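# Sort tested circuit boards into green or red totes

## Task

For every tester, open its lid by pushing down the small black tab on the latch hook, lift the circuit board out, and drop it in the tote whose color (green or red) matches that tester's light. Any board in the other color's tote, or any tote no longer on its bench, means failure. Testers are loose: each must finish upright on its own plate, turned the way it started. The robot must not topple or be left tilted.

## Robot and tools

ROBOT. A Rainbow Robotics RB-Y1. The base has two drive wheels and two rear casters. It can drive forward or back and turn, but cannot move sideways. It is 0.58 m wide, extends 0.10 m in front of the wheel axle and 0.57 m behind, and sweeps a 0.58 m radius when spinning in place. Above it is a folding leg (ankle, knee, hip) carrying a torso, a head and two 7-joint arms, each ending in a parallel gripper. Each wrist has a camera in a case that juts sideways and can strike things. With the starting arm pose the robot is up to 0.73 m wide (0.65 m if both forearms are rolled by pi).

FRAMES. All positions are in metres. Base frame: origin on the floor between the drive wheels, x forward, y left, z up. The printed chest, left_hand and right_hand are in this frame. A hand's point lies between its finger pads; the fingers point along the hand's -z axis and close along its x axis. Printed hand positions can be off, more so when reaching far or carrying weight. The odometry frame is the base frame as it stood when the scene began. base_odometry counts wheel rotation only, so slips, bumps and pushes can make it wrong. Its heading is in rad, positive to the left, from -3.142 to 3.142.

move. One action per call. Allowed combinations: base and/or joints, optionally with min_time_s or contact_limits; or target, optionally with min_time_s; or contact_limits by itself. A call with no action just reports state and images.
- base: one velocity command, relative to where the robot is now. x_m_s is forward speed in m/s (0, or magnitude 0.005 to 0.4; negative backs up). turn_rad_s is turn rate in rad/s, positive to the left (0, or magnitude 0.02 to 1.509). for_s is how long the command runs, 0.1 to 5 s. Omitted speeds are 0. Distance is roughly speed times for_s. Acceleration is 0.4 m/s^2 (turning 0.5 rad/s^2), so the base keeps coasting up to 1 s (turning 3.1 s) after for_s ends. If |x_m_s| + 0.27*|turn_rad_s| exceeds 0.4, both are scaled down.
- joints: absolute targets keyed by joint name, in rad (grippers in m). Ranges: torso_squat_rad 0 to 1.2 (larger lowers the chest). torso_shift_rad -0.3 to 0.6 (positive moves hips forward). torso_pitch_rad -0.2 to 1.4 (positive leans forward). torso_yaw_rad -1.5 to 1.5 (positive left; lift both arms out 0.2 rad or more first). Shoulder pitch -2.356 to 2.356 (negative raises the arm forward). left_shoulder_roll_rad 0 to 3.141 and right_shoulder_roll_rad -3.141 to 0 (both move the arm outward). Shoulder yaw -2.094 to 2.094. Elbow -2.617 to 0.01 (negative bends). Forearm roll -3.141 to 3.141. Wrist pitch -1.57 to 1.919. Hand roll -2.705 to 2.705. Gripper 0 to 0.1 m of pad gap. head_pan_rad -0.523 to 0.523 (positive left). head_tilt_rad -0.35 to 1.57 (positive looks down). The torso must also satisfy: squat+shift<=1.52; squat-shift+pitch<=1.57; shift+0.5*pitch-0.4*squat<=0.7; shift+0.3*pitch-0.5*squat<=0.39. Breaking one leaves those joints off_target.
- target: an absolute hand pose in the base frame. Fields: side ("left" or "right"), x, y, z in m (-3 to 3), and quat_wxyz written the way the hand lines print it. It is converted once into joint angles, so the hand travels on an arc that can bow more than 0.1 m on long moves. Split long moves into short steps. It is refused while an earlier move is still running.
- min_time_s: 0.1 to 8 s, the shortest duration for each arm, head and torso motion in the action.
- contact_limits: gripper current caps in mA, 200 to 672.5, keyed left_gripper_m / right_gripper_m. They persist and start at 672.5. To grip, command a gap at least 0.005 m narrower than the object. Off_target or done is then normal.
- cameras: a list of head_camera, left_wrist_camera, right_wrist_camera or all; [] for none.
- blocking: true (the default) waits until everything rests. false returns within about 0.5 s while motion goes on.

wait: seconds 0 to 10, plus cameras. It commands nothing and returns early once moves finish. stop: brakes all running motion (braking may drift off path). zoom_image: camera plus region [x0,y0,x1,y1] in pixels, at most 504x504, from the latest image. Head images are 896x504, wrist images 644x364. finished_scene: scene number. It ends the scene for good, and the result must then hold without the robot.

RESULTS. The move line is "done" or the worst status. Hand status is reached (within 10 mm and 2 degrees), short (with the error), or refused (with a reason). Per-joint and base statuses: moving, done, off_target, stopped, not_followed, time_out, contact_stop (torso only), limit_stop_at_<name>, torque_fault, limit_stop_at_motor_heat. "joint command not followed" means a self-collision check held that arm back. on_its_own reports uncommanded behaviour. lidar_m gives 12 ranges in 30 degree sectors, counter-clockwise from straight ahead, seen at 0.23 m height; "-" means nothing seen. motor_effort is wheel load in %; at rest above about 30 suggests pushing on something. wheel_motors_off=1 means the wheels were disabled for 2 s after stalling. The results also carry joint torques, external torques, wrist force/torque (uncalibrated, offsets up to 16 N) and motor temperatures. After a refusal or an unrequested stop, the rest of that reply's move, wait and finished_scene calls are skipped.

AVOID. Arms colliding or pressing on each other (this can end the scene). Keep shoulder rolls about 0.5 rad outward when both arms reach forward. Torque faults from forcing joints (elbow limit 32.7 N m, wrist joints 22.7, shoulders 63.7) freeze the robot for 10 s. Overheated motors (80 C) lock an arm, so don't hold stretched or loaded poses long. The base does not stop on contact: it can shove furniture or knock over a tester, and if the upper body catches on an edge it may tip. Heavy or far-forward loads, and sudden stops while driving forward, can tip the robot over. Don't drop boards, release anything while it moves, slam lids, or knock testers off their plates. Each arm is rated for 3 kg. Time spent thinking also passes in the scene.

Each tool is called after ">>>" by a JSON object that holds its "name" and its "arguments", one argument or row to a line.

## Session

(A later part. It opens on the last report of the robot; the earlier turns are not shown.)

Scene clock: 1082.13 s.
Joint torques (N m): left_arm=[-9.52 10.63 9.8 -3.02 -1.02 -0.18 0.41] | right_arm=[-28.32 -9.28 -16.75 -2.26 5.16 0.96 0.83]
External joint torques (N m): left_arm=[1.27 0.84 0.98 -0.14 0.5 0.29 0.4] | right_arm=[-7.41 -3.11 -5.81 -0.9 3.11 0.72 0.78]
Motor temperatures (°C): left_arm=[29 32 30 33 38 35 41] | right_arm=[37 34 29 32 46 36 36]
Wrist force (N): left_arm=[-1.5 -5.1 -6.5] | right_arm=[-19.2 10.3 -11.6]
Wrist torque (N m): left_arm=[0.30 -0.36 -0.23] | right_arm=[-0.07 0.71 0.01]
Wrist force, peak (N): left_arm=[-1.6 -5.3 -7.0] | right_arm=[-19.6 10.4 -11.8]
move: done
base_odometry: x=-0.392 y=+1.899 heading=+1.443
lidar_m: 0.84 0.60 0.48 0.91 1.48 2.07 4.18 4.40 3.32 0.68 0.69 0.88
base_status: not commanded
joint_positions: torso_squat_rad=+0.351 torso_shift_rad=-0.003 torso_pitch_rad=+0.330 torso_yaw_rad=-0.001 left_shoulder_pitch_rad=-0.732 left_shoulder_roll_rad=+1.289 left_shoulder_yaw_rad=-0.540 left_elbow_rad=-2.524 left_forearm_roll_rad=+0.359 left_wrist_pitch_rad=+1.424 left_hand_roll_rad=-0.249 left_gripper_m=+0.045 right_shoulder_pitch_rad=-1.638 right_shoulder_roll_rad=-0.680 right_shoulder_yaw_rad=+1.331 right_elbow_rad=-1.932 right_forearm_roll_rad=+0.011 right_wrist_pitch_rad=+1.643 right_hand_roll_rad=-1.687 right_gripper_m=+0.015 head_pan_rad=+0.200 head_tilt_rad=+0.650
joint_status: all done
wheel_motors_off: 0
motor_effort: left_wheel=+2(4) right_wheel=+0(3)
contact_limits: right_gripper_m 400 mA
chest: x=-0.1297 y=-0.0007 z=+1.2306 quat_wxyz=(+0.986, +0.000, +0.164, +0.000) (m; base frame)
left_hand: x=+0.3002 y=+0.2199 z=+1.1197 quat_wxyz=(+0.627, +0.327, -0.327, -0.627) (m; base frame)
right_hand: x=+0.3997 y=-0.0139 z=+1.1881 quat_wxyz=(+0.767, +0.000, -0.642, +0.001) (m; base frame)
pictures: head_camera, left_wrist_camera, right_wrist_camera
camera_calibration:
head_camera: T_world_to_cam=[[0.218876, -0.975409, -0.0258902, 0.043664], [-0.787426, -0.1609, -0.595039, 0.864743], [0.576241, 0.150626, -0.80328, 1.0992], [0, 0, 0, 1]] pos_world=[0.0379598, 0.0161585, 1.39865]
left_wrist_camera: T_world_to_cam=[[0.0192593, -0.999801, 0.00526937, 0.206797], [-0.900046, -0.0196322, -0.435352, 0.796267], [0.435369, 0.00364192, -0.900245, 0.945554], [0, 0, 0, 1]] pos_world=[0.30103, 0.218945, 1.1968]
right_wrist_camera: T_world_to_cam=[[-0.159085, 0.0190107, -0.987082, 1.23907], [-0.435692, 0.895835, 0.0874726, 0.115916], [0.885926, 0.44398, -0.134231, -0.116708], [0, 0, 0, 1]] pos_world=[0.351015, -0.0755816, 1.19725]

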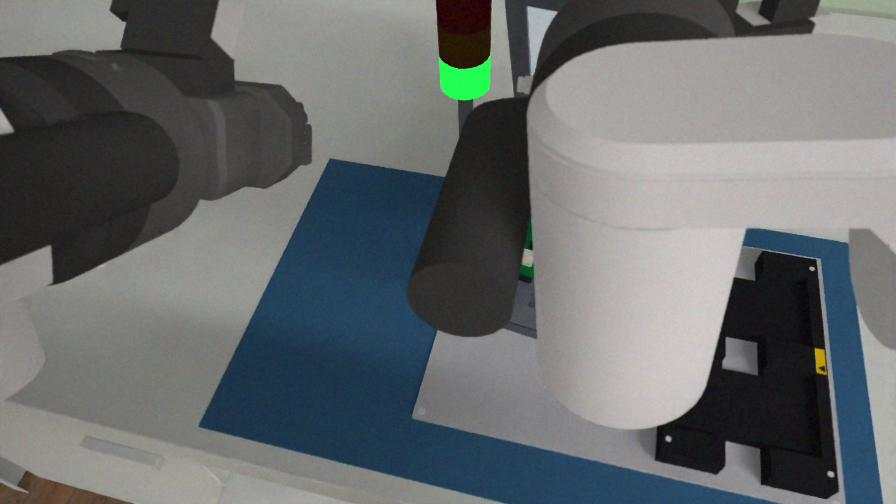

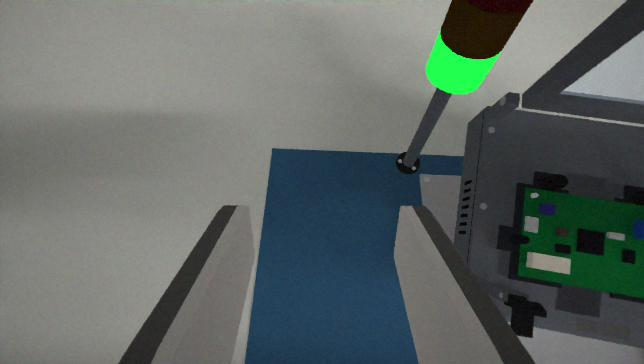

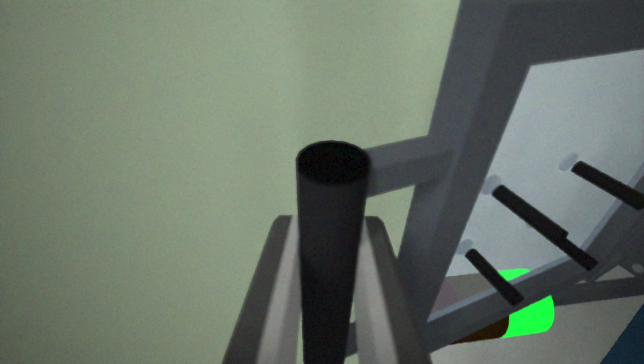

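>>> {"name": "move", "arguments": {
  "target": {"side":"right","x":0.385,"y":-0.01,"z":1.165,"quat_wxyz":[0.766,0,-0.643,0]},
  "min_time_s": 4,
  "cameras": ["head_camera","left_wrist_camera","right_wrist_camera"]
}}

Scene clock: 1093.20 s.
Joint torques (N m): left_arm=[-9.6 10.38 9.71 -3.02 -1.05 -0.2 0.34] | right_arm=[-20.58 -0.24 -10.78 -4.52 3.27 -0.65 -0.15]
External joint torques (N m): left_arm=[1.19 0.59 0.89 -0.13 0.47 0.27 0.33] | right_arm=[-0.13 5.5 -0.06 -2.75 1.23 -0.96 -0.2]
Motor temperatures (°C): left_arm=[29 32 30 33 38 35 41] | right_arm=[37 34 29 32 46 36 36]
Wrist force (N): left_arm=[-1.6 -5.3 -6.9] | right_arm=[-9.6 5.3 -13.0]
Wrist torque (N m): left_arm=[0.33 -0.39 -0.23] | right_arm=[-0.19 0.35 0.39]
Wrist force, peak (N): left_arm=[-1.3 -5.4 -7.0] | right_arm=[-19.5 10.4 -12.1]
move: done
base_odometry: x=-0.392 y=+1.899 heading=+1.443
lidar_m: 0.85 0.60 0.47 0.92 1.47 2.08 4.17 4.40 3.33 0.68 0.68 0.88
base_status: not commanded
joint_positions: torso_squat_rad=+0.351 torso_shift_rad=-0.003 torso_pitch_rad=+0.330 torso_yaw_rad=-0.001 left_shoulder_pitch_rad=-0.732 left_shoulder_roll_rad=+1.289 left_shoulder_yaw_rad=-0.540 left_elbow_rad=-2.524 left_forearm_roll_rad=+0.359 left_wrist_pitch_rad=+1.424 left_hand_roll_rad=-0.249 left_gripper_m=+0.045 right_shoulder_pitch_rad=-1.602 right_shoulder_roll_rad=-0.649 right_shoulder_yaw_rad=+1.376 right_elbow_rad=-1.947 right_forearm_roll_rad=+0.064 right_wrist_pitch_rad=+1.682 right_hand_roll_rad=-1.725 right_gripper_m=+0.015 head_pan_rad=+0.200 head_tilt_rad=+0.650
joint_status: all done
wheel_motors_off: 0
motor_effort: left_wheel=+3(4) right_wheel=+3(3)
contact_limits: right_gripper_m 400 mA
chest: x=-0.1297 y=-0.0008 z=+1.2306 quat_wxyz=(+0.986, +0.000, +0.164, +0.000) (m; base frame)
left_hand: x=+0.3002 y=+0.2198 z=+1.1197 quat_wxyz=(+0.627, +0.327, -0.327, -0.627) (m; base frame)
right_hand: x=+0.3857 y=-0.0106 z=+1.1658 quat_wxyz=(+0.767, +0.000, -0.642, +0.000) (m; base frame)
right_hand_status: reached (checked arc, planned for 4.0 s): 1 mm and 0.2 deg off.
pictures: head_camera, left_wrist_camera, right_wrist_camera
camera_calibration:
head_camera: T_world_to_cam=[[0.218855, -0.975414, -0.025904, 0.0436639], [-0.787426, -0.160873, -0.595047, 0.864749], [0.576249, 0.150626, -0.803274, 1.0992], [0, 0, 0, 1]] pos_world=[0.0379567, 0.0161369, 1.39865]
left_wrist_camera: T_world_to_cam=[[0.0192376, -0.999801, 0.00525354, 0.206798], [-0.900043, -0.0196058, -0.435359, 0.796275], [0.435376, 0.00364687, -0.900241, 0.945552], [0, 0, 0, 1]] pos_world=[0.301033, 0.218921, 1.1968]
right_wrist_camera: T_world_to_cam=[[-0.159418, 0.0210496, -0.986987, 1.21482], [-0.435674, 0.895647, 0.0894717, 0.106432], [0.885875, 0.444268, -0.133612, -0.10953], [0, 0, 0, 1]] pos_world=[0.337065, -0.0722368, 1.17486]

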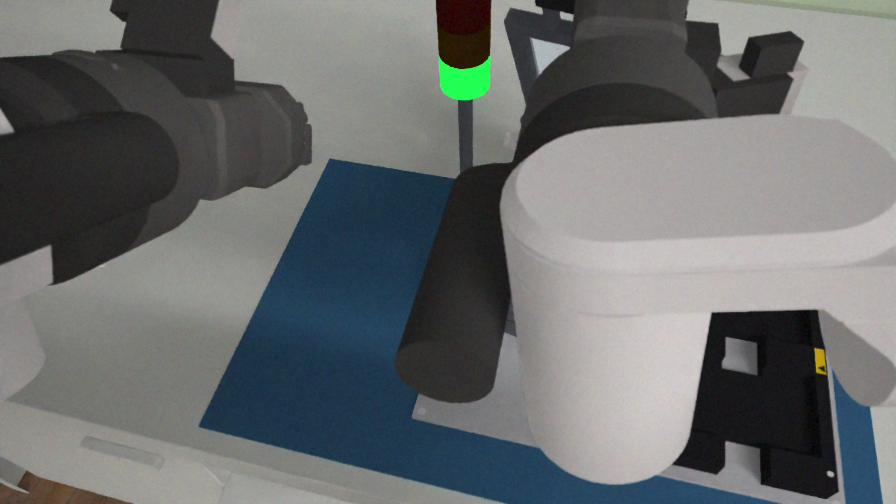

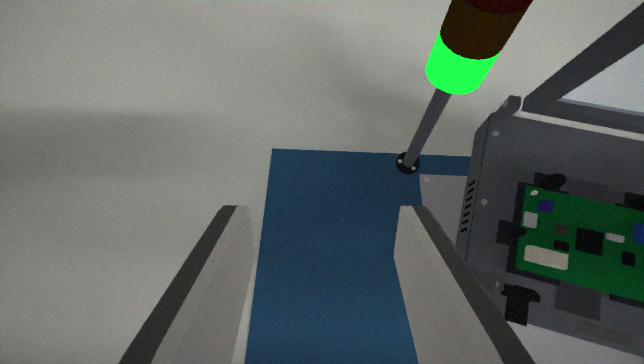

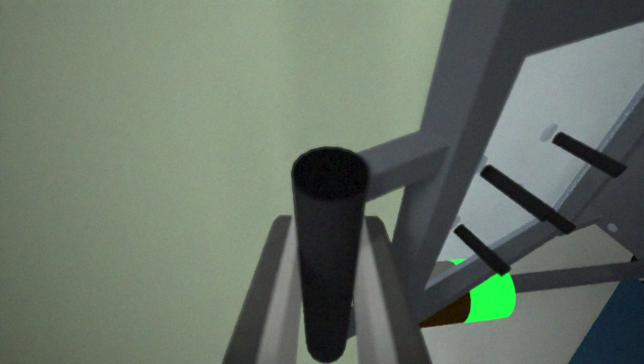

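>>> {"name": "move", "arguments": {
  "target": {"side":"left","x":0.26,"y":0.165,"z":1.12,"quat_wxyz":[0.627,0.327,-0.327,-0.627]},
  "min_time_s": 2,
  "cameras": ["left_wrist_camera"]
}}

Scene clock: 1107.33 s.
Joint torques (N m): left_arm=[-12.19 4.85 6.24 -3.63 -1.28 -0.03 0.41] | right_arm=[-20.53 -0.12 -11.08 -4.46 3.38 -0.62 -0.15]
External joint torques (N m): left_arm=[-0.42 -1.79 -1.26 -0.25 0.19 0.33 0.4] | right_arm=[-0.08 5.63 -0.37 -2.69 1.35 -0.94 -0.2]
Motor temperatures (°C): left_arm=[29 32 30 33 38 34 41] | right_arm=[37 34 29 32 46 36 36]
Wrist force (N): left_arm=[-1.7 -5.3 -6.9] | right_arm=[-9.7 5.4 -13.4]
Wrist torque (N m): left_arm=[0.30 -0.41 -0.25] | right_arm=[-0.24 0.35 0.36]
Wrist force, peak (N): left_arm=[-1.8 -5.2 -7.3] | right_arm=[-9.8 5.4 -13.5]
move: short
base_odometry: x=-0.392 y=+1.899 heading=+1.443
lidar_m: 0.85 0.61 0.47 0.91 1.47 2.08 4.17 4.39 3.32 0.69 0.68 0.88
base_status: not commanded
joint_positions: torso_squat_rad=+0.351 torso_shift_rad=-0.003 torso_pitch_rad=+0.330 torso_yaw_rad=-0.001 left_shoulder_pitch_rad=-0.946 left_shoulder_roll_rad=+1.001 left_shoulder_yaw_rad=-0.725 left_elbow_rad=-2.617 left_forearm_roll_rad=+0.291 left_wrist_pitch_rad=+1.875 left_hand_roll_rad=-0.223 left_gripper_m=+0.045 right_shoulder_pitch_rad=-1.602 right_shoulder_roll_rad=-0.648 right_shoulder_yaw_rad=+1.376 right_elbow_rad=-1.947 right_forearm_roll_rad=+0.064 right_wrist_pitch_rad=+1.682 right_hand_roll_rad=-1.725 right_gripper_m=+0.015 head_pan_rad=+0.200 head_tilt_rad=+0.650
joint_status: all done
wheel_motors_off: 0
motor_effort: left_wheel=+3(4) right_wheel=+3(3)
contact_limits: right_gripper_m 400 mA
chest: x=-0.1297 y=-0.0008 z=+1.2306 quat_wxyz=(+0.986, +0.000, +0.164, +0.000) (m; base frame)
left_hand: x=+0.2612 y=+0.1648 z=+1.1197 quat_wxyz=(+0.642, +0.327, -0.298, -0.627) (m; base frame)
left_hand_status: short (checked arc, as near as the solve gets, planned for 2.0 s): 1 mm and 3.7 deg off. The place is met; only the turn is off.
right_hand: x=+0.3857 y=-0.0106 z=+1.1658 quat_wxyz=(+0.767, +0.001, -0.642, +0.000) (m; base frame)
pictures: left_wrist_camera
camera_calibration:
left_wrist_camera: T_world_to_cam=[[0.0563321, -0.99816, -0.0224406, 0.173584], [-0.91783, -0.0429262, -0.394646, 0.722958], [0.392956, 0.0428279, -0.918559, 0.987875], [0, 0, 0, 1]] pos_world=[0.265582, 0.16199, 1.19663]

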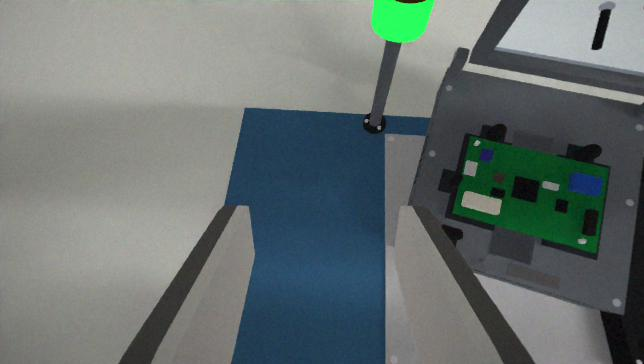

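>>> {"name": "move", "arguments": {
  "joints": {"right_gripper_m":0.026},
  "cameras": ["right_wrist_camera"]
}}

>>> {"name": "move", "arguments": {
  "target": {"side":"right","x":0.392,"y":0.018,"z":1.1655,"quat_wxyz":[0.766,0,-0.643,0]},
  "min_time_s": 3,
  "cameras": ["right_wrist_camera","left_wrist_camera"]
}}

Scene clock: 1133.67 s.
Joint torques (N m): left_arm=[-11.79 5.05 6.29 -3.51 -1.29 -0.15 0.38] | right_arm=[-20.17 -3.21 -11.3 -2.07 2 -0.05 -0.18]
External joint torques (N m): left_arm=[-0.02 -1.58 -1.21 -0.14 0.19 0.21 0.37] | right_arm=[0.28 2.49 -0.58 -0.29 -0.04 -0.36 -0.24]
Motor temperatures (°C): left_arm=[29 32 30 33 38 34 41] | right_arm=[37 33 29 32 46 36 36]
Wrist force (N): left_arm=[-1.6 -5.4 -7.0] | right_arm=[-3.9 10.6 -8.0]
Wrist torque (N m): left_arm=[0.32 -0.41 -0.24] | right_arm=[-0.08 0.50 0.45]
Wrist force, peak (N): left_arm=[-1.4 -5.5 -7.2] | right_arm=[-13.4 5.7 -12.2]
move: done
base_odometry: x=-0.392 y=+1.899 heading=+1.443
lidar_m: 0.85 0.60 0.48 0.91 1.47 2.08 4.17 4.39 3.31 0.69 0.68 0.88
base_status: not commanded
joint_positions: torso_squat_rad=+0.351 torso_shift_rad=-0.003 torso_pitch_rad=+0.330 torso_yaw_rad=-0.001 left_shoulder_pitch_rad=-0.946 left_shoulder_roll_rad=+1.001 left_shoulder_yaw_rad=-0.725 left_elbow_rad=-2.617 left_forearm_roll_rad=+0.291 left_wrist_pitch_rad=+1.875 left_hand_roll_rad=-0.223 left_gripper_m=+0.045 right_shoulder_pitch_rad=-1.602 right_shoulder_roll_rad=-0.648 right_shoulder_yaw_rad=+1.376 right_elbow_rad=-1.948 right_forearm_roll_rad=+0.064 right_wrist_pitch_rad=+1.682 right_hand_roll_rad=-1.725 right_gripper_m=+0.026 head_pan_rad=+0.200 head_tilt_rad=+0.650
joint_status: all done
wheel_motors_off: 0
motor_effort: left_wheel=+3(3) right_wheel=+2(2)
contact_limits: right_gripper_m 400 mA
chest: x=-0.1299 y=-0.0008 z=+1.2306 quat_wxyz=(+0.986, +0.000, +0.164, +0.000) (m; base frame)
left_hand: x=+0.2610 y=+0.1648 z=+1.1199 quat_wxyz=(+0.642, +0.327, -0.298, -0.627) (m; base frame)
right_hand: x=+0.3852 y=-0.0100 z=+1.1661 quat_wxyz=(+0.767, +0.001, -0.642, +0.000) (m; base frame)
pictures: right_wrist_camera
camera_calibration:
right_wrist_camera: T_world_to_cam=[[-0.15907, 0.021162, -0.987041, 1.2149], [-0.437081, 0.894946, 0.0896266, 0.106013], [0.885244, 0.445673, -0.133109, -0.109642], [0, 0, 0, 1]] pos_world=[0.33665, -0.071721, 1.17506]

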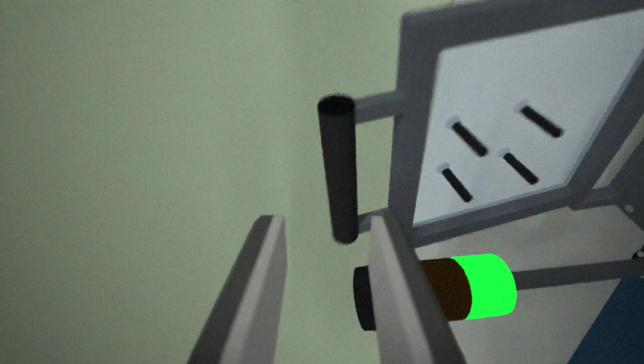

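Scene clock: 1133.97 s.
Joint torques (N m): left_arm=[-11.85 4.86 6.29 -3.39 -1.27 -0.12 0.41] | right_arm=[-19.86 -3.09 -11.35 -2.09 2 0 -0.18]
External joint torques (N m): left_arm=[-0.08 -1.78 -1.21 -0.01 0.21 0.25 0.4] | right_arm=[0.57 2.65 -0.63 -0.32 -0.03 -0.31 -0.23]
Motor temperatures (°C): left_arm=[29 32 30 33 38 34 41] | right_arm=[37 33 29 32 46 36 36]
Wrist force (N): left_arm=[-1.5 -5.4 -7.0] | right_arm=[-3.9 10.6 -8.3]
Wrist torque (N m): left_arm=[0.30 -0.41 -0.24] | right_arm=[-0.10 0.49 0.43]
Wrist force, peak (N): left_arm=[-1.5 -5.3 -7.0] | right_arm=[-3.9 10.6 -8.3]
move: refused
base_odometry: x=-0.392 y=+1.899 heading=+1.443
lidar_m: 0.85 0.61 0.47 0.91 1.47 2.08 4.17 4.40 3.32 0.68 0.67 0.88
base_status: not commanded
joint_positions: torso_squat_rad=+0.351 torso_shift_rad=-0.003 torso_pitch_rad=+0.330 torso_yaw_rad=-0.001 left_shoulder_pitch_rad=-0.946 left_shoulder_roll_rad=+1.001 left_shoulder_yaw_rad=-0.725 left_elbow_rad=-2.617 left_forearm_roll_rad=+0.291 left_wrist_pitch_rad=+1.875 left_hand_roll_rad=-0.223 left_gripper_m=+0.045 right_shoulder_pitch_rad=-1.602 right_shoulder_roll_rad=-0.648 right_shoulder_yaw_rad=+1.376 right_elbow_rad=-1.948 right_forearm_roll_rad=+0.064 right_wrist_pitch_rad=+1.682 right_hand_roll_rad=-1.725 right_gripper_m=+0.026 head_pan_rad=+0.200 head_tilt_rad=+0.650
joint_status: not commanded
wheel_motors_off: 0
motor_effort: left_wheel=+1(3) right_wheel=+1(1)
contact_limits: right_gripper_m 400 mA
chest: x=-0.1299 y=-0.0008 z=+1.2306 quat_wxyz=(+0.986, +0.000, +0.164, +0.000) (m; base frame)
left_hand: x=+0.2610 y=+0.1648 z=+1.1199 quat_wxyz=(+0.642, +0.327, -0.298, -0.627) (m; base frame)
right_hand: x=+0.3852 y=-0.0100 z=+1.1661 quat_wxyz=(+0.767, +0.001, -0.642, +0.000) (m; base frame)
right_hand_status: refused: the posture found for that pose stands 12 mm from the other arm (limit 20 mm). Nothing moved. The solve starts from where the arm stands: from another posture it may find a clear one.
pictures: left_wrist_camera, right_wrist_camera
camera_calibration:
left_wrist_camera: T_world_to_cam=[[0.0562785, -0.998165, -0.0223617, 0.173512], [-0.917675, -0.042891, -0.395011, 0.72324], [0.393327, 0.0427514, -0.918404, 0.987849], [0, 0, 0, 1]] pos_world=[0.265386, 0.161982, 1.19681]
right_wrist_camera: T_world_to_cam=[[-0.159059, 0.0211644, -0.987042, 1.21491], [-0.437099, 0.894937, 0.0896269, 0.10601], [0.885237, 0.445691, -0.133097, -0.109649], [0, 0, 0, 1]] pos_world=[0.336644, -0.0717154, 1.17507]

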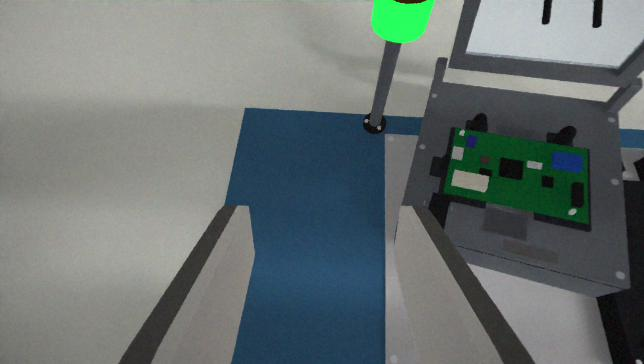

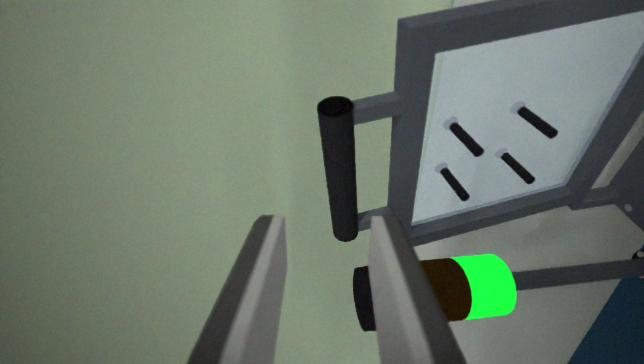

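>>> {"name": "move", "arguments": {
  "target": {"side":"left","x":0.26,"y":0.24,"z":1.12,"quat_wxyz":[0.627,0.327,-0.327,-0.627]},
  "min_time_s": 2,
  "cameras": []
}}

>>> {"name": "move", "arguments": {
  "target": {"side":"right","x":0.37,"y":-0.15,"z":1.17,"quat_wxyz":[0.766,0,-0.643,0]},
  "min_time_s": 2,
  "cameras": []
}}

>>> {"name": "move", "arguments": {
  "joints": {"head_tilt_rad":0.5,"head_pan_rad":0.0,"right_gripper_m":0.045},
  "cameras": ["head_camera"]
}}

Scene clock: 1149.93 s.
Joint torques (N m): left_arm=[-7.38 11.51 9.49 -1.86 -0.9 -0.75 -0.19] | right_arm=[-20 -3.55 -11.33 -1.86 2.08 0.09 -0.21]
External joint torques (N m): left_arm=[1.25 0.73 1.07 -0.2 0.42 -0.25 -0.2] | right_arm=[0.44 2.19 -0.61 -0.1 0.05 -0.22 -0.26]
Motor temperatures (°C): left_arm=[29 32 30 33 38 34 41] | right_arm=[37 33 29 32 46 36 36]
Wrist force (N): left_arm=[-2.1 -4.6 -7.0] | right_arm=[-4.0 10.8 -7.9]
Wrist torque (N m): left_arm=[0.27 -0.41 -0.24] | right_arm=[-0.11 0.49 0.45]
Wrist force, peak (N): left_arm=[-1.6 -5.2 -7.3] | right_arm=[-4.1 10.7 -8.2]
move: short
base_odometry: x=-0.392 y=+1.899 heading=+1.443
lidar_m: 0.84 0.61 0.48 0.91 1.48 2.08 4.17 4.40 3.32 0.69 0.68 0.88
base_status: not commanded
joint_positions: torso_squat_rad=+0.351 torso_shift_rad=-0.003 torso_pitch_rad=+0.330 torso_yaw_rad=-0.001 left_shoulder_pitch_rad=-0.511 left_shoulder_roll_rad=+1.481 left_shoulder_yaw_rad=-0.293 left_elbow_rad=-2.617 left_forearm_roll_rad=+0.602 left_wrist_pitch_rad=+1.295 left_hand_roll_rad=-0.247 left_gripper_m=+0.045 right_shoulder_pitch_rad=-1.602 right_shoulder_roll_rad=-0.648 right_shoulder_yaw_rad=+1.376 right_elbow_rad=-1.948 right_forearm_roll_rad=+0.064 right_wrist_pitch_rad=+1.682 right_hand_roll_rad=-1.725 right_gripper_m=+0.026 head_pan_rad=+0.200 head_tilt_rad=+0.650
joint_status: all done
wheel_motors_off: 0
motor_effort: left_wheel=+2(4) right_wheel=+1(2)
contact_limits: right_gripper_m 400 mA
chest: x=-0.1299 y=-0.0008 z=+1.2306 quat_wxyz=(+0.986, +0.000, +0.164, +0.000) (m; base frame)
left_hand: x=+0.2612 y=+0.2401 z=+1.1198 quat_wxyz=(+0.638, +0.274, -0.303, -0.653) (m; base frame)
left_hand_status: short (checked arc, as near as the solve gets, planned for 2.0 s): 1 mm and 7.4 deg off. The place is met; only the turn is off.
right_hand: x=+0.3852 y=-0.0099 z=+1.1661 quat_wxyz=(+0.767, +0.001, -0.642, +0.000) (m; base frame)
pictures: none
No camera images: "cameras" was empty.

Scene clock: 1152.27 s.
Joint torques (N m): left_arm=[-7.24 11.74 9.41 -1.84 -0.92 -0.7 -0.2] | right_arm=[-14.07 -8.87 -8.89 -1.8 1.98 0.27 -0.23]
External joint torques (N m): left_arm=[1.38 0.95 0.99 -0.19 0.39 -0.2 -0.21] | right_arm=[2.81 -0.96 1.29 -0.09 -0.02 -0.22 -0.29]
Motor temperatures (°C): left_arm=[29 32 30 33 38 34 41] | right_arm=[37 33 29 32 46 36 36]
Wrist force (N): left_arm=[-2.2 -4.8 -7.5] | right_arm=[-3.7 10.5 -8.3]
Wrist torque (N m): left_arm=[0.31 -0.42 -0.21] | right_arm=[-0.08 0.52 0.47]
Wrist force, peak (N): left_arm=[-2.0 -4.8 -7.6] | right_arm=[-3.7 10.9 -8.1]
move: done
base_odometry: x=-0.392 y=+1.899 heading=+1.443
lidar_m: 0.85 0.60 0.48 0.91 1.48 2.08 4.17 4.39 3.32 0.69 0.68 0.88
base_status: not commanded
joint_positions: torso_squat_rad=+0.351 torso_shift_rad=-0.003 torso_pitch_rad=+0.330 torso_yaw_rad=-0.001 left_shoulder_pitch_rad=-0.511 left_shoulder_roll_rad=+1.481 left_shoulder_yaw_rad=-0.293 left_elbow_rad=-2.617 left_forearm_roll_rad=+0.602 left_wrist_pitch_rad=+1.295 left_hand_roll_rad=-0.247 left_gripper_m=+0.045 right_shoulder_pitch_rad=-1.474 right_shoulder_roll_rad=-1.164 right_shoulder_yaw_rad=+1.406 right_elbow_rad=-2.301 right_forearm_roll_rad=+0.129 right_wrist_pitch_rad=+1.518 right_hand_roll_rad=-1.815 right_gripper_m=+0.026 head_pan_rad=+0.200 head_tilt_rad=+0.650
joint_status: all done
wheel_motors_off: 0
motor_effort: left_wheel=+1(4) right_wheel=+0(3)
contact_limits: right_gripper_m 400 mA
chest: x=-0.1299 y=-0.0008 z=+1.2306 quat_wxyz=(+0.986, +0.000, +0.164, +0.000) (m; base frame)
left_hand: x=+0.2612 y=+0.2401 z=+1.1197 quat_wxyz=(+0.638, +0.274, -0.303, -0.653) (m; base frame)
right_hand: x=+0.3701 y=-0.1498 z=+1.1703 quat_wxyz=(+0.766, +0.000, -0.643, +0.000) (m; base frame)
right_hand_status: reached (checked arc, planned for 2.0 s): 0 mm and 0.0 deg off.
pictures: none
No camera images: "cameras" was empty.

Scene clock: 1153.00 s.
Joint torques (N m): left_arm=[-7.2 11.47 9.54 -2 -0.89 -0.72 -0.18] | right_arm=[-14.1 -9.2 -8.91 -1.92 1.93 0.2 -0.23]
External joint torques (N m): left_arm=[1.43 0.68 1.13 -0.35 0.42 -0.23 -0.18] | right_arm=[2.77 -1.29 1.27 -0.2 -0.08 -0.29 -0.29]
Motor temperatures (°C): left_arm=[29 32 30 33 38 34 41] | right_arm=[37 33 29 32 46 36 36]
Wrist force (N): left_arm=[-1.8 -4.6 -7.0] | right_arm=[-3.8 10.5 -8.0]
Wrist torque (N m): left_arm=[0.27 -0.36 -0.23] | right_arm=[-0.07 0.51 0.46]
Wrist force, peak (N): left_arm=[-2.2 -4.8 -7.5] | right_arm=[-3.8 11.0 -8.1]
move: done
base_odometry: x=-0.392 y=+1.899 heading=+1.443
lidar_m: 0.85 0.60 0.48 0.92 1.48 2.08 4.17 4.39 3.32 0.68 0.68 0.88
base_status: not commanded
joint_positions: torso_squat_rad=+0.351 torso_shift_rad=-0.003 torso_pitch_rad=+0.330 torso_yaw_rad=-0.001 left_shoulder_pitch_rad=-0.511 left_shoulder_roll_rad=+1.481 left_shoulder_yaw_rad=-0.293 left_elbow_rad=-2.617 left_forearm_roll_rad=+0.602 left_wrist_pitch_rad=+1.295 left_hand_roll_rad=-0.247 left_gripper_m=+0.045 right_shoulder_pitch_rad=-1.474 right_shoulder_roll_rad=-1.164 right_shoulder_yaw_rad=+1.406 right_elbow_rad=-2.301 right_forearm_roll_rad=+0.129 right_wrist_pitch_rad=+1.518 right_hand_roll_rad=-1.815 right_gripper_m=+0.045 head_pan_rad=+0.000 head_tilt_rad=+0.500
joint_status: all done
wheel_motors_off: 0
motor_effort: left_wheel=+2(4) right_wheel=+0(2)
contact_limits: right_gripper_m 400 mA
chest: x=-0.1299 y=-0.0008 z=+1.2306 quat_wxyz=(+0.986, +0.000, +0.164, +0.000) (m; base frame)
left_hand: x=+0.2612 y=+0.2401 z=+1.1197 quat_wxyz=(+0.638, +0.274, -0.303, -0.653) (m; base frame)
right_hand: x=+0.3701 y=-0.1498 z=+1.1703 quat_wxyz=(+0.766, +0.000, -0.643, +0.000) (m; base frame)
pictures: head_camera
camera_calibration:
head_camera: T_world_to_cam=[[0.0253485, -0.998766, 0.0427019, -0.0617683], [-0.710205, -0.0480538, -0.702353, 1.01969], [0.703538, -0.0125235, -0.710547, 0.973878], [0, 0, 0, 1]] pos_world=[0.0405973, -0.000495606, 1.41081]

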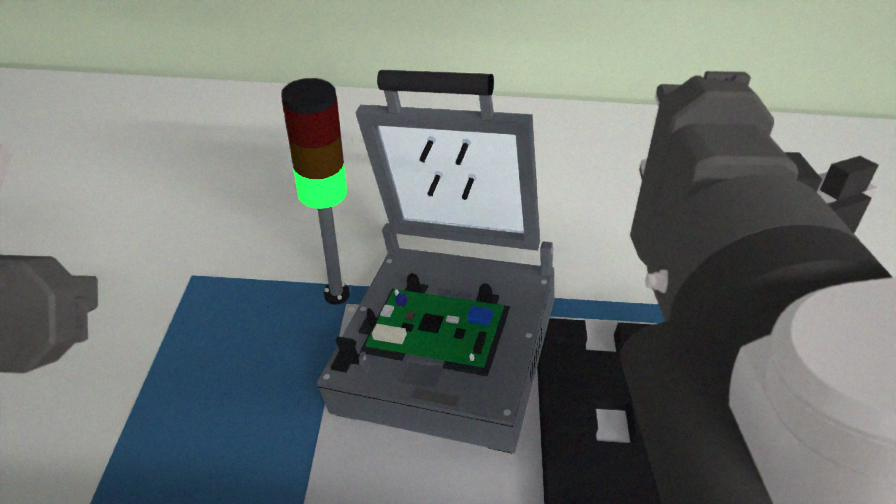

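>>> {"name": "move", "arguments": {
  "target": {"side":"right","x":0.42,"y":0.027,"z":1.150,"quat_wxyz":[0.766,0,-0.643,0]},
  "min_time_s": 3,
  "cameras": []
}}

>>> {"name": "move", "arguments": {
  "target": {"side":"right","x":0.46,"y":0.027,"z":1.143,"quat_wxyz":[0.766,0,-0.643,0]},
  "min_time_s": 2,
  "cameras": ["right_wrist_camera","head_camera"]
}}

Scene clock: 1175.03 s.
Joint torques (N m): left_arm=[-7.14 11.59 9.7 -1.79 -1 -0.66 -0.19] | right_arm=[-21.29 -3.45 -11.34 -0.66 1.49 0.66 0.38]
External joint torques (N m): left_arm=[1.49 0.8 1.29 -0.14 0.32 -0.17 -0.19] | right_arm=[0.7 2.15 -0.73 0.97 -0.55 0.34 0.32]
Motor temperatures (°C): left_arm=[29 32 30 33 38 34 41] | right_arm=[36 34 29 32 45 36 36]
Wrist force (N): left_arm=[-2.0 -4.7 -7.2] | right_arm=[-3.7 10.7 -7.9]
Wrist torque (N m): left_arm=[0.28 -0.40 -0.22] | right_arm=[-0.10 0.51 0.44]
Wrist force, peak (N): left_arm=[-2.3 -4.8 -7.7] | right_arm=[-3.9 10.9 -8.6]
move: done
base_odometry: x=-0.392 y=+1.899 heading=+1.443
lidar_m: 0.85 0.60 0.48 0.92 1.48 2.07 4.17 4.39 3.32 0.69 0.69 0.88
base_status: not commanded
joint_positions: torso_squat_rad=+0.351 torso_shift_rad=-0.003 torso_pitch_rad=+0.330 torso_yaw_rad=-0.001 left_shoulder_pitch_rad=-0.511 left_shoulder_roll_rad=+1.481 left_shoulder_yaw_rad=-0.293 left_elbow_rad=-2.617 left_forearm_roll_rad=+0.602 left_wrist_pitch_rad=+1.295 left_hand_roll_rad=-0.247 left_gripper_m=+0.045 right_shoulder_pitch_rad=-1.622 right_shoulder_roll_rad=-0.501 right_shoulder_yaw_rad=+1.378 right_elbow_rad=-1.668 right_forearm_roll_rad=+0.075 right_wrist_pitch_rad=+1.553 right_hand_roll_rad=-1.729 right_gripper_m=+0.045 head_pan_rad=+0.000 head_tilt_rad=+0.500
joint_status: all done
wheel_motors_off: 0
motor_effort: left_wheel=+3(4) right_wheel=+0(3)
contact_limits: right_gripper_m 400 mA
chest: x=-0.1299 y=-0.0008 z=+1.2306 quat_wxyz=(+0.986, +0.000, +0.164, +0.000) (m; base frame)
left_hand: x=+0.2612 y=+0.2401 z=+1.1197 quat_wxyz=(+0.638, +0.274, -0.303, -0.653) (m; base frame)
right_hand: x=+0.4200 y=+0.0267 z=+1.1501 quat_wxyz=(+0.766, +0.000, -0.643, +0.000) (m; base frame)
right_hand_status: reached (checked arc, planned for 3.0 s): 0 mm and 0.0 deg off.
pictures: none
No camera images: "cameras" was empty.

Scene clock: 1177.37 s.
Joint torques (N m): left_arm=[-7.28 11.57 9.39 -1.76 -0.87 -0.77 -0.2] | right_arm=[-22.6 -3.66 -11.17 -0.18 1.32 0.01 -0.32]
External joint torques (N m): left_arm=[1.35 0.79 0.98 -0.1 0.45 -0.27 -0.21] | right_arm=[0.74 2.44 -0.86 1.11 -0.68 -0.33 -0.38]
Motor temperatures (°C): left_arm=[29 32 30 33 38 34 41] | right_arm=[36 34 29 32 45 36 36]
Wrist force (N): left_arm=[-2.1 -4.7 -7.5] | right_arm=[-3.9 10.3 -7.6]
Wrist torque (N m): left_arm=[0.29 -0.41 -0.22] | right_arm=[-0.06 0.49 0.44]
Wrist force, peak (N): left_arm=[-2.2 -4.6 -7.7] | right_arm=[-4.1 11.1 -8.0]
move: done
base_odometry: x=-0.392 y=+1.899 heading=+1.443
lidar_m: 0.84 0.60 0.48 0.91 1.48 2.08 4.18 4.39 3.32 0.69 0.68 0.88
base_status: not commanded
joint_positions: torso_squat_rad=+0.351 torso_shift_rad=-0.003 torso_pitch_rad=+0.330 torso_yaw_rad=-0.001 left_shoulder_pitch_rad=-0.511 left_shoulder_roll_rad=+1.481 left_shoulder_yaw_rad=-0.293 left_elbow_rad=-2.617 left_forearm_roll_rad=+0.602 left_wrist_pitch_rad=+1.295 left_hand_roll_rad=-0.247 left_gripper_m=+0.045 right_shoulder_pitch_rad=-1.634 right_shoulder_roll_rad=-0.470 right_shoulder_yaw_rad=+1.376 right_elbow_rad=-1.473 right_forearm_roll_rad=+0.070 right_wrist_pitch_rad=+1.391 right_hand_roll_rad=-1.737 right_gripper_m=+0.045 head_pan_rad=+0.000 head_tilt_rad=+0.500
joint_status: all done
wheel_motors_off: 0
motor_effort: left_wheel=+2(3) right_wheel=+0(2)
contact_limits: right_gripper_m 400 mA
chest: x=-0.1299 y=-0.0008 z=+1.2306 quat_wxyz=(+0.986, +0.000, +0.164, +0.000) (m; base frame)
left_hand: x=+0.2612 y=+0.2401 z=+1.1197 quat_wxyz=(+0.638, +0.274, -0.303, -0.653) (m; base frame)
right_hand: x=+0.4601 y=+0.0267 z=+1.1430 quat_wxyz=(+0.766, +0.000, -0.643, +0.000) (m; base frame)
right_hand_status: reached (checked arc, planned for 2.0 s): 0 mm and 0.0 deg off.
pictures: head_camera, right_wrist_camera
camera_calibration:
head_camera: T_world_to_cam=[[0.0253482, -0.998766, 0.042702, -0.0617685], [-0.710205, -0.0480536, -0.702353, 1.01969], [0.703539, -0.0125238, -0.710546, 0.973878], [0, 0, 0, 1]] pos_world=[0.0405971, -0.000495677, 1.41081]
right_wrist_camera: T_world_to_cam=[[-0.15631, 0.0199224, -0.987507, 1.20259], [-0.435209, 0.896119, 0.0869669, 0.110121], [0.886657, 0.443366, -0.131402, -0.19788], [0, 0, 0, 1]] pos_world=[0.411354, -0.0349066, 1.15198]

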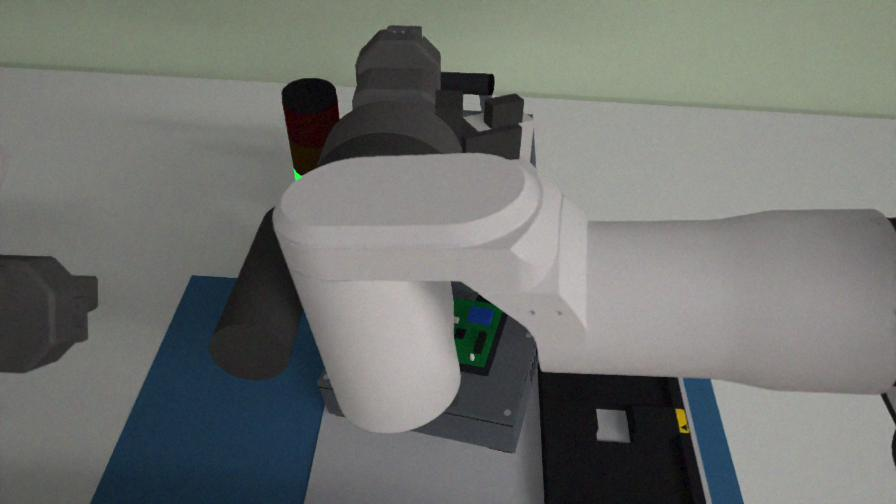

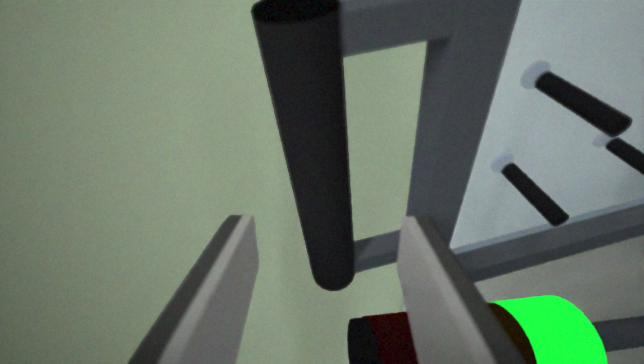

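>>> {"name": "move", "arguments": {
  "target": {"side":"right","x":0.46,"y":0.006,"z":1.143,"quat_wxyz":[0.766,0,-0.643,0]},
  "min_time_s": 1.5,
  "cameras": []
}}

>>> {"name": "move", "arguments": {
  "target": {"side":"right","x":0.487,"y":0.006,"z":1.140,"quat_wxyz":[0.766,0,-0.643,0]},
  "min_time_s": 2,
  "cameras": ["right_wrist_camera"]
}}

Scene clock: 1188.57 s.
Joint torques (N m): left_arm=[-7.29 11.38 9.44 -1.79 -0.99 -0.67 -0.27] | right_arm=[-18.76 -9.48 -8.63 -0.46 1.89 0.46 -0.19]
External joint torques (N m): left_arm=[1.34 0.59 1.03 -0.13 0.32 -0.18 -0.27] | right_arm=[4.39 -3.15 1.94 0.84 -0.11 0.11 -0.25]
Motor temperatures (°C): left_arm=[29 32 30 33 38 34 41] | right_arm=[37 34 29 32 45 36 36]
Wrist force (N): left_arm=[-2.0 -4.5 -7.3] | right_arm=[-3.4 12.1 -5.0]
Wrist torque (N m): left_arm=[0.28 -0.41 -0.24] | right_arm=[-0.11 0.55 0.41]
Wrist force, peak (N): left_arm=[-2.3 -4.8 -7.7] | right_arm=[-4.1 12.6 -5.0]
move: done
base_odometry: x=-0.392 y=+1.899 heading=+1.443
lidar_m: 0.85 0.60 0.48 0.92 1.48 2.08 4.17 4.40 3.32 0.69 0.68 0.87
base_status: not commanded
joint_positions: torso_squat_rad=+0.351 torso_shift_rad=-0.003 torso_pitch_rad=+0.330 torso_yaw_rad=-0.001 left_shoulder_pitch_rad=-0.511 left_shoulder_roll_rad=+1.481 left_shoulder_yaw_rad=-0.293 left_elbow_rad=-2.617 left_forearm_roll_rad=+0.602 left_wrist_pitch_rad=+1.295 left_hand_roll_rad=-0.247 left_gripper_m=+0.045 right_shoulder_pitch_rad=-1.616 right_shoulder_roll_rad=-0.540 right_shoulder_yaw_rad=+1.379 right_elbow_rad=-1.545 right_forearm_roll_rad=+0.075 right_wrist_pitch_rad=+1.390 right_hand_roll_rad=-1.744 right_gripper_m=+0.045 head_pan_rad=+0.000 head_tilt_rad=+0.500
joint_status: all done
wheel_motors_off: 0
motor_effort: left_wheel=+1(3) right_wheel=+1(3)
contact_limits: right_gripper_m 400 mA
chest: x=-0.1299 y=-0.0008 z=+1.2306 quat_wxyz=(+0.986, +0.000, +0.164, +0.000) (m; base frame)
left_hand: x=+0.2612 y=+0.2401 z=+1.1197 quat_wxyz=(+0.638, +0.274, -0.303, -0.653) (m; base frame)
right_hand: x=+0.4599 y=+0.0067 z=+1.1435 quat_wxyz=(+0.766, +0.001, -0.643, +0.000) (m; base frame)
right_hand_status: reached (checked arc, planned for 1.5 s): 1 mm and 0.1 deg off.
pictures: none
No camera images: "cameras" was empty.

Scene clock: 1190.90 s.
Joint torques (N m): left_arm=[-7.12 11.65 9.58 -1.85 -0.86 -0.7 -0.26] | right_arm=[-23.71 -4.59 -11.16 0.4 1.35 0.02 -0.36]
External joint torques (N m): left_arm=[1.51 0.86 1.16 -0.2 0.45 -0.21 -0.26] | right_arm=[0.36 2.07 -0.93 1.44 -0.6 -0.33 -0.42]
Motor temperatures (°C): left_arm=[29 32 30 33 38 34 41] | right_arm=[37 34 29 32 45 36 36]
Wrist force (N): left_arm=[-2.2 -4.9 -7.3] | right_arm=[-3.9 10.7 -6.7]
Wrist torque (N m): left_arm=[0.32 -0.41 -0.24] | right_arm=[-0.09 0.54 0.44]
Wrist force, peak (N): left_arm=[-2.1 -5.0 -7.5] | right_arm=[-3.4 12.6 -5.6]
move: done
base_odometry: x=-0.392 y=+1.899 heading=+1.443
lidar_m: 0.84 0.60 0.47 0.91 1.48 2.08 4.18 4.40 3.33 0.68 0.68 0.87
base_status: not commanded
joint_positions: torso_squat_rad=+0.351 torso_shift_rad=-0.003 torso_pitch_rad=+0.330 torso_yaw_rad=-0.001 left_shoulder_pitch_rad=-0.511 left_shoulder_roll_rad=+1.481 left_shoulder_yaw_rad=-0.293 left_elbow_rad=-2.617 left_forearm_roll_rad=+0.602 left_wrist_pitch_rad=+1.295 left_hand_roll_rad=-0.247 left_gripper_m=+0.045 right_shoulder_pitch_rad=-1.628 right_shoulder_roll_rad=-0.510 right_shoulder_yaw_rad=+1.377 right_elbow_rad=-1.403 right_forearm_roll_rad=+0.070 right_wrist_pitch_rad=+1.281 right_hand_roll_rad=-1.746 right_gripper_m=+0.045 head_pan_rad=+0.000 head_tilt_rad=+0.500
joint_status: all done
wheel_motors_off: 0
motor_effort: left_wheel=+3(4) right_wheel=+1(2)
contact_limits: right_gripper_m 400 mA
chest: x=-0.1299 y=-0.0008 z=+1.2306 quat_wxyz=(+0.986, +0.000, +0.164, +0.000) (m; base frame)
left_hand: x=+0.2612 y=+0.2401 z=+1.1198 quat_wxyz=(+0.638, +0.274, -0.303, -0.653) (m; base frame)
right_hand: x=+0.4866 y=+0.0056 z=+1.1401 quat_wxyz=(+0.766, +0.000, -0.643, +0.000) (m; base frame)
right_hand_status: reached (checked arc, planned for 2.0 s): 1 mm and 0.0 deg off.
pictures: right_wrist_camera
camera_calibration:
right_wrist_camera: T_world_to_cam=[[-0.156467, 0.0198634, -0.987483, 1.20433], [-0.43547, 0.895987, 0.0870233, 0.140934], [0.886501, 0.443635, -0.131543, -0.212197], [0, 0, 0, 1]] pos_world=[0.437923, -0.0560592, 1.14907]

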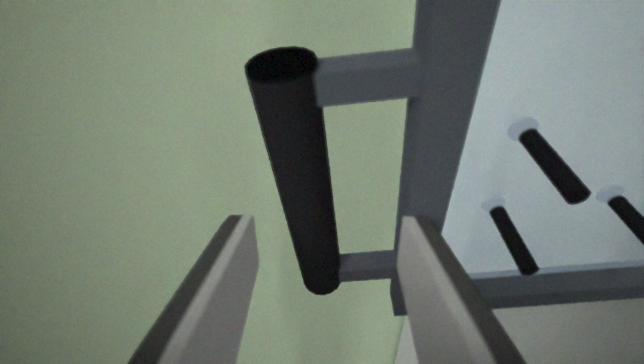

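>>> {"name": "move", "arguments": {
  "target": {"side":"right","x":0.500,"y":-0.008,"z":1.143,"quat_wxyz":[0.766,0,-0.643,0]},
  "min_time_s": 2,
  "cameras": []
}}

>>> {"name": "move", "arguments": {
  "target": {"side":"right","x":0.513,"y":-0.008,"z":1.142,"quat_wxyz":[0.766,0,-0.643,0]},
  "min_time_s": 2,
  "cameras": ["right_wrist_camera"]
}}

Scene clock: 1202.63 s.
Joint torques (N m): left_arm=[-7.23 11.53 9.47 -1.81 -0.95 -0.66 -0.23] | right_arm=[-23.76 -9.9 -11.15 0.94 1.34 0.31 0.48]
External joint torques (N m): left_arm=[1.4 0.74 1.05 -0.16 0.37 -0.16 -0.24] | right_arm=[0.66 -2.89 -0.91 1.83 -0.57 -0.04 0.42]
Motor temperatures (°C): left_arm=[29 32 30 33 38 34 41] | right_arm=[37 34 29 32 45 36 36]
Wrist force (N): left_arm=[-1.9 -4.7 -7.4] | right_arm=[-3.9 12.2 -5.5]
Wrist torque (N m): left_arm=[0.29 -0.38 -0.24] | right_arm=[-0.14 0.57 0.40]
Wrist force, peak (N): left_arm=[-2.0 -5.1 -7.7] | right_arm=[-4.0 12.3 -5.7]
move: done
base_odometry: x=-0.392 y=+1.899 heading=+1.443
lidar_m: 0.85 0.59 0.48 0.92 1.47 2.08 4.17 4.39 3.32 0.69 0.68 0.88
base_status: not commanded
joint_positions: torso_squat_rad=+0.351 torso_shift_rad=-0.003 torso_pitch_rad=+0.330 torso_yaw_rad=-0.001 left_shoulder_pitch_rad=-0.511 left_shoulder_roll_rad=+1.481 left_shoulder_yaw_rad=-0.293 left_elbow_rad=-2.617 left_forearm_roll_rad=+0.602 left_wrist_pitch_rad=+1.295 left_hand_roll_rad=-0.247 left_gripper_m=+0.045 right_shoulder_pitch_rad=-1.629 right_shoulder_roll_rad=-0.540 right_shoulder_yaw_rad=+1.372 right_elbow_rad=-1.380 right_forearm_roll_rad=+0.063 right_wrist_pitch_rad=+1.226 right_hand_roll_rad=-1.744 right_gripper_m=+0.045 head_pan_rad=+0.000 head_tilt_rad=+0.500
joint_status: all done
wheel_motors_off: 0
motor_effort: left_wheel=+2(4) right_wheel=+0(2)
contact_limits: right_gripper_m 400 mA
chest: x=-0.1299 y=-0.0008 z=+1.2306 quat_wxyz=(+0.986, +0.000, +0.164, +0.000) (m; base frame)
left_hand: x=+0.2612 y=+0.2401 z=+1.1198 quat_wxyz=(+0.638, +0.274, -0.303, -0.653) (m; base frame)
right_hand: x=+0.4997 y=-0.0075 z=+1.1428 quat_wxyz=(+0.766, +0.000, -0.643, +0.000) (m; base frame)
right_hand_status: reached (checked arc, planned for 2.0 s): 1 mm and 0.1 deg off.
pictures: none
No camera images: "cameras" was empty.

Scene clock: 1204.97 s.
Joint torques (N m): left_arm=[-7.18 11.5 9.56 -1.79 -0.94 -0.64 -0.2] | right_arm=[-23.8 -5.11 -10.62 0.88 1.16 0.03 0.39]
External joint torques (N m): left_arm=[1.45 0.71 1.15 -0.13 0.37 -0.15 -0.21] | right_arm=[1.09 2.06 -0.67 1.63 -0.71 -0.32 0.34]
Motor temperatures (°C): left_arm=[29 32 30 33 38 34 41] | right_arm=[37 34 29 32 45 36 36]
Wrist force (N): left_arm=[-2.2 -4.7 -7.3] | right_arm=[-3.3 11.0 -5.1]
Wrist torque (N m): left_arm=[0.29 -0.40 -0.24] | right_arm=[-0.12 0.61 0.42]
Wrist force, peak (N): left_arm=[-2.4 -4.8 -7.6] | right_arm=[-4.2 12.3 -5.8]
move: done
base_odometry: x=-0.392 y=+1.899 heading=+1.443
lidar_m: 0.85 0.59 0.48 0.92 1.48 2.08 4.17 4.39 3.32 0.68 0.68 0.87
base_status: not commanded
joint_positions: torso_squat_rad=+0.351 torso_shift_rad=-0.003 torso_pitch_rad=+0.330 torso_yaw_rad=-0.001 left_shoulder_pitch_rad=-0.511 left_shoulder_roll_rad=+1.481 left_shoulder_yaw_rad=-0.293 left_elbow_rad=-2.617 left_forearm_roll_rad=+0.602 left_wrist_pitch_rad=+1.295 left_hand_roll_rad=-0.247 left_gripper_m=+0.045 right_shoulder_pitch_rad=-1.637 right_shoulder_roll_rad=-0.519 right_shoulder_yaw_rad=+1.370 right_elbow_rad=-1.300 right_forearm_roll_rad=+0.060 right_wrist_pitch_rad=+1.170 right_hand_roll_rad=-1.743 right_gripper_m=+0.045 head_pan_rad=+0.000 head_tilt_rad=+0.500
joint_status: all done
wheel_motors_off: 0
motor_effort: left_wheel=+3(4) right_wheel=+1(2)
contact_limits: right_gripper_m 400 mA
chest: x=-0.1299 y=-0.0008 z=+1.2306 quat_wxyz=(+0.986, +0.000, +0.164, +0.000) (m; base frame)
left_hand: x=+0.2612 y=+0.2401 z=+1.1198 quat_wxyz=(+0.638, +0.274, -0.303, -0.653) (m; base frame)
right_hand: x=+0.5129 y=-0.0082 z=+1.1421 quat_wxyz=(+0.766, +0.000, -0.643, +0.000) (m; base frame)
right_hand_status: reached (checked arc, planned for 2.0 s): 0 mm and 0.0 deg off.
pictures: right_wrist_camera
camera_calibration:
right_wrist_camera: T_world_to_cam=[[-0.156358, 0.0200972, -0.987496, 1.2106], [-0.435452, 0.89598, 0.0871833, 0.164354], [0.886529, 0.443639, -0.131342, -0.229409], [0, 0, 0, 1]] pos_world=[0.464233, -0.0698122, 1.151]

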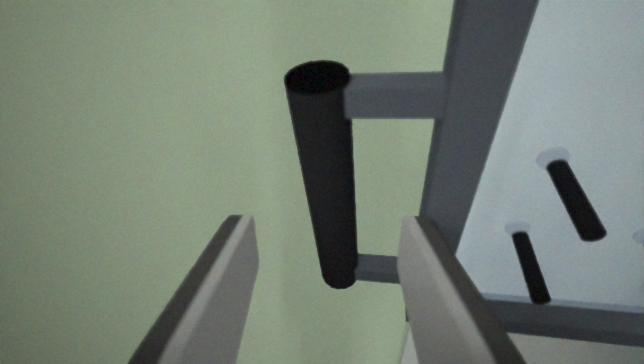

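>>> {"name": "move", "arguments": {
  "target": {"side":"right","x":0.532,"y":-0.022,"z":1.139,"quat_wxyz":[0.766,0,-0.643,0]},
  "min_time_s": 2,
  "cameras": ["right_wrist_camera"]
}}

Scene clock: 1210.60 s.
Joint torques (N m): left_arm=[-7.2 11.69 9.57 -1.81 -0.88 -0.74 -0.22] | right_arm=[-15.39 -8.75 -5.2 1.4 -0.43 0.14 -0.3]
External joint torques (N m): left_arm=[1.43 0.9 1.16 -0.16 0.44 -0.25 -0.22] | right_arm=[10.06 -1.22 4.44 1.94 -2.21 -0.23 -0.36]
Motor temperatures (°C): left_arm=[29 32 30 33 38 34 41] | right_arm=[37 34 29 32 45 36 36]
Wrist force (N): left_arm=[-2.1 -4.5 -7.4] | right_arm=[6.6 12.8 -5.4]
Wrist torque (N m): left_arm=[0.28 -0.41 -0.23] | right_arm=[-0.09 0.52 0.49]
Wrist force, peak (N): left_arm=[-2.0 -5.1 -7.6] | right_arm=[7.0 14.5 -7.7]
move: done
base_odometry: x=-0.392 y=+1.899 heading=+1.443
lidar_m: 0.85 0.60 0.48 0.92 1.48 2.07 4.17 4.39 3.32 0.69 0.69 0.88
base_status: not commanded
joint_positions: torso_squat_rad=+0.351 torso_shift_rad=-0.003 torso_pitch_rad=+0.330 torso_yaw_rad=-0.001 left_shoulder_pitch_rad=-0.511 left_shoulder_roll_rad=+1.481 left_shoulder_yaw_rad=-0.293 left_elbow_rad=-2.617 left_forearm_roll_rad=+0.602 left_wrist_pitch_rad=+1.295 left_hand_roll_rad=-0.247 left_gripper_m=+0.045 right_shoulder_pitch_rad=-1.638 right_shoulder_roll_rad=-0.524 right_shoulder_yaw_rad=+1.371 right_elbow_rad=-1.219 right_forearm_roll_rad=+0.064 right_wrist_pitch_rad=+1.083 right_hand_roll_rad=-1.752 right_gripper_m=+0.045 head_pan_rad=+0.000 head_tilt_rad=+0.500
joint_status: all done
wheel_motors_off: 0
motor_effort: left_wheel=+2(3) right_wheel=-1(2)
contact_limits: right_gripper_m 400 mA
chest: x=-0.1301 y=-0.0007 z=+1.2306 quat_wxyz=(+0.986, +0.000, +0.164, +0.000) (m; base frame)
left_hand: x=+0.2610 y=+0.2402 z=+1.1200 quat_wxyz=(+0.638, +0.274, -0.303, -0.653) (m; base frame)
right_hand: x=+0.5317 y=-0.0211 z=+1.1411 quat_wxyz=(+0.765, +0.001, -0.644, +0.000) (m; base frame)
right_hand_status: reached (checked arc, planned for 2.0 s): 2 mm and 0.2 deg off.
pictures: right_wrist_camera
camera_calibration:
right_wrist_camera: T_world_to_cam=[[-0.153727, 0.0211982, -0.987886, 1.21192], [-0.437059, 0.895194, 0.0872209, 0.184967], [0.886198, 0.445172, -0.128351, -0.243624], [0, 0, 0, 1]] pos_world=[0.483044, -0.082817, 1.14983]

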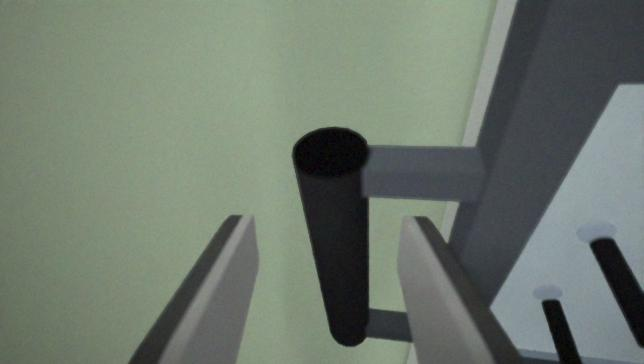

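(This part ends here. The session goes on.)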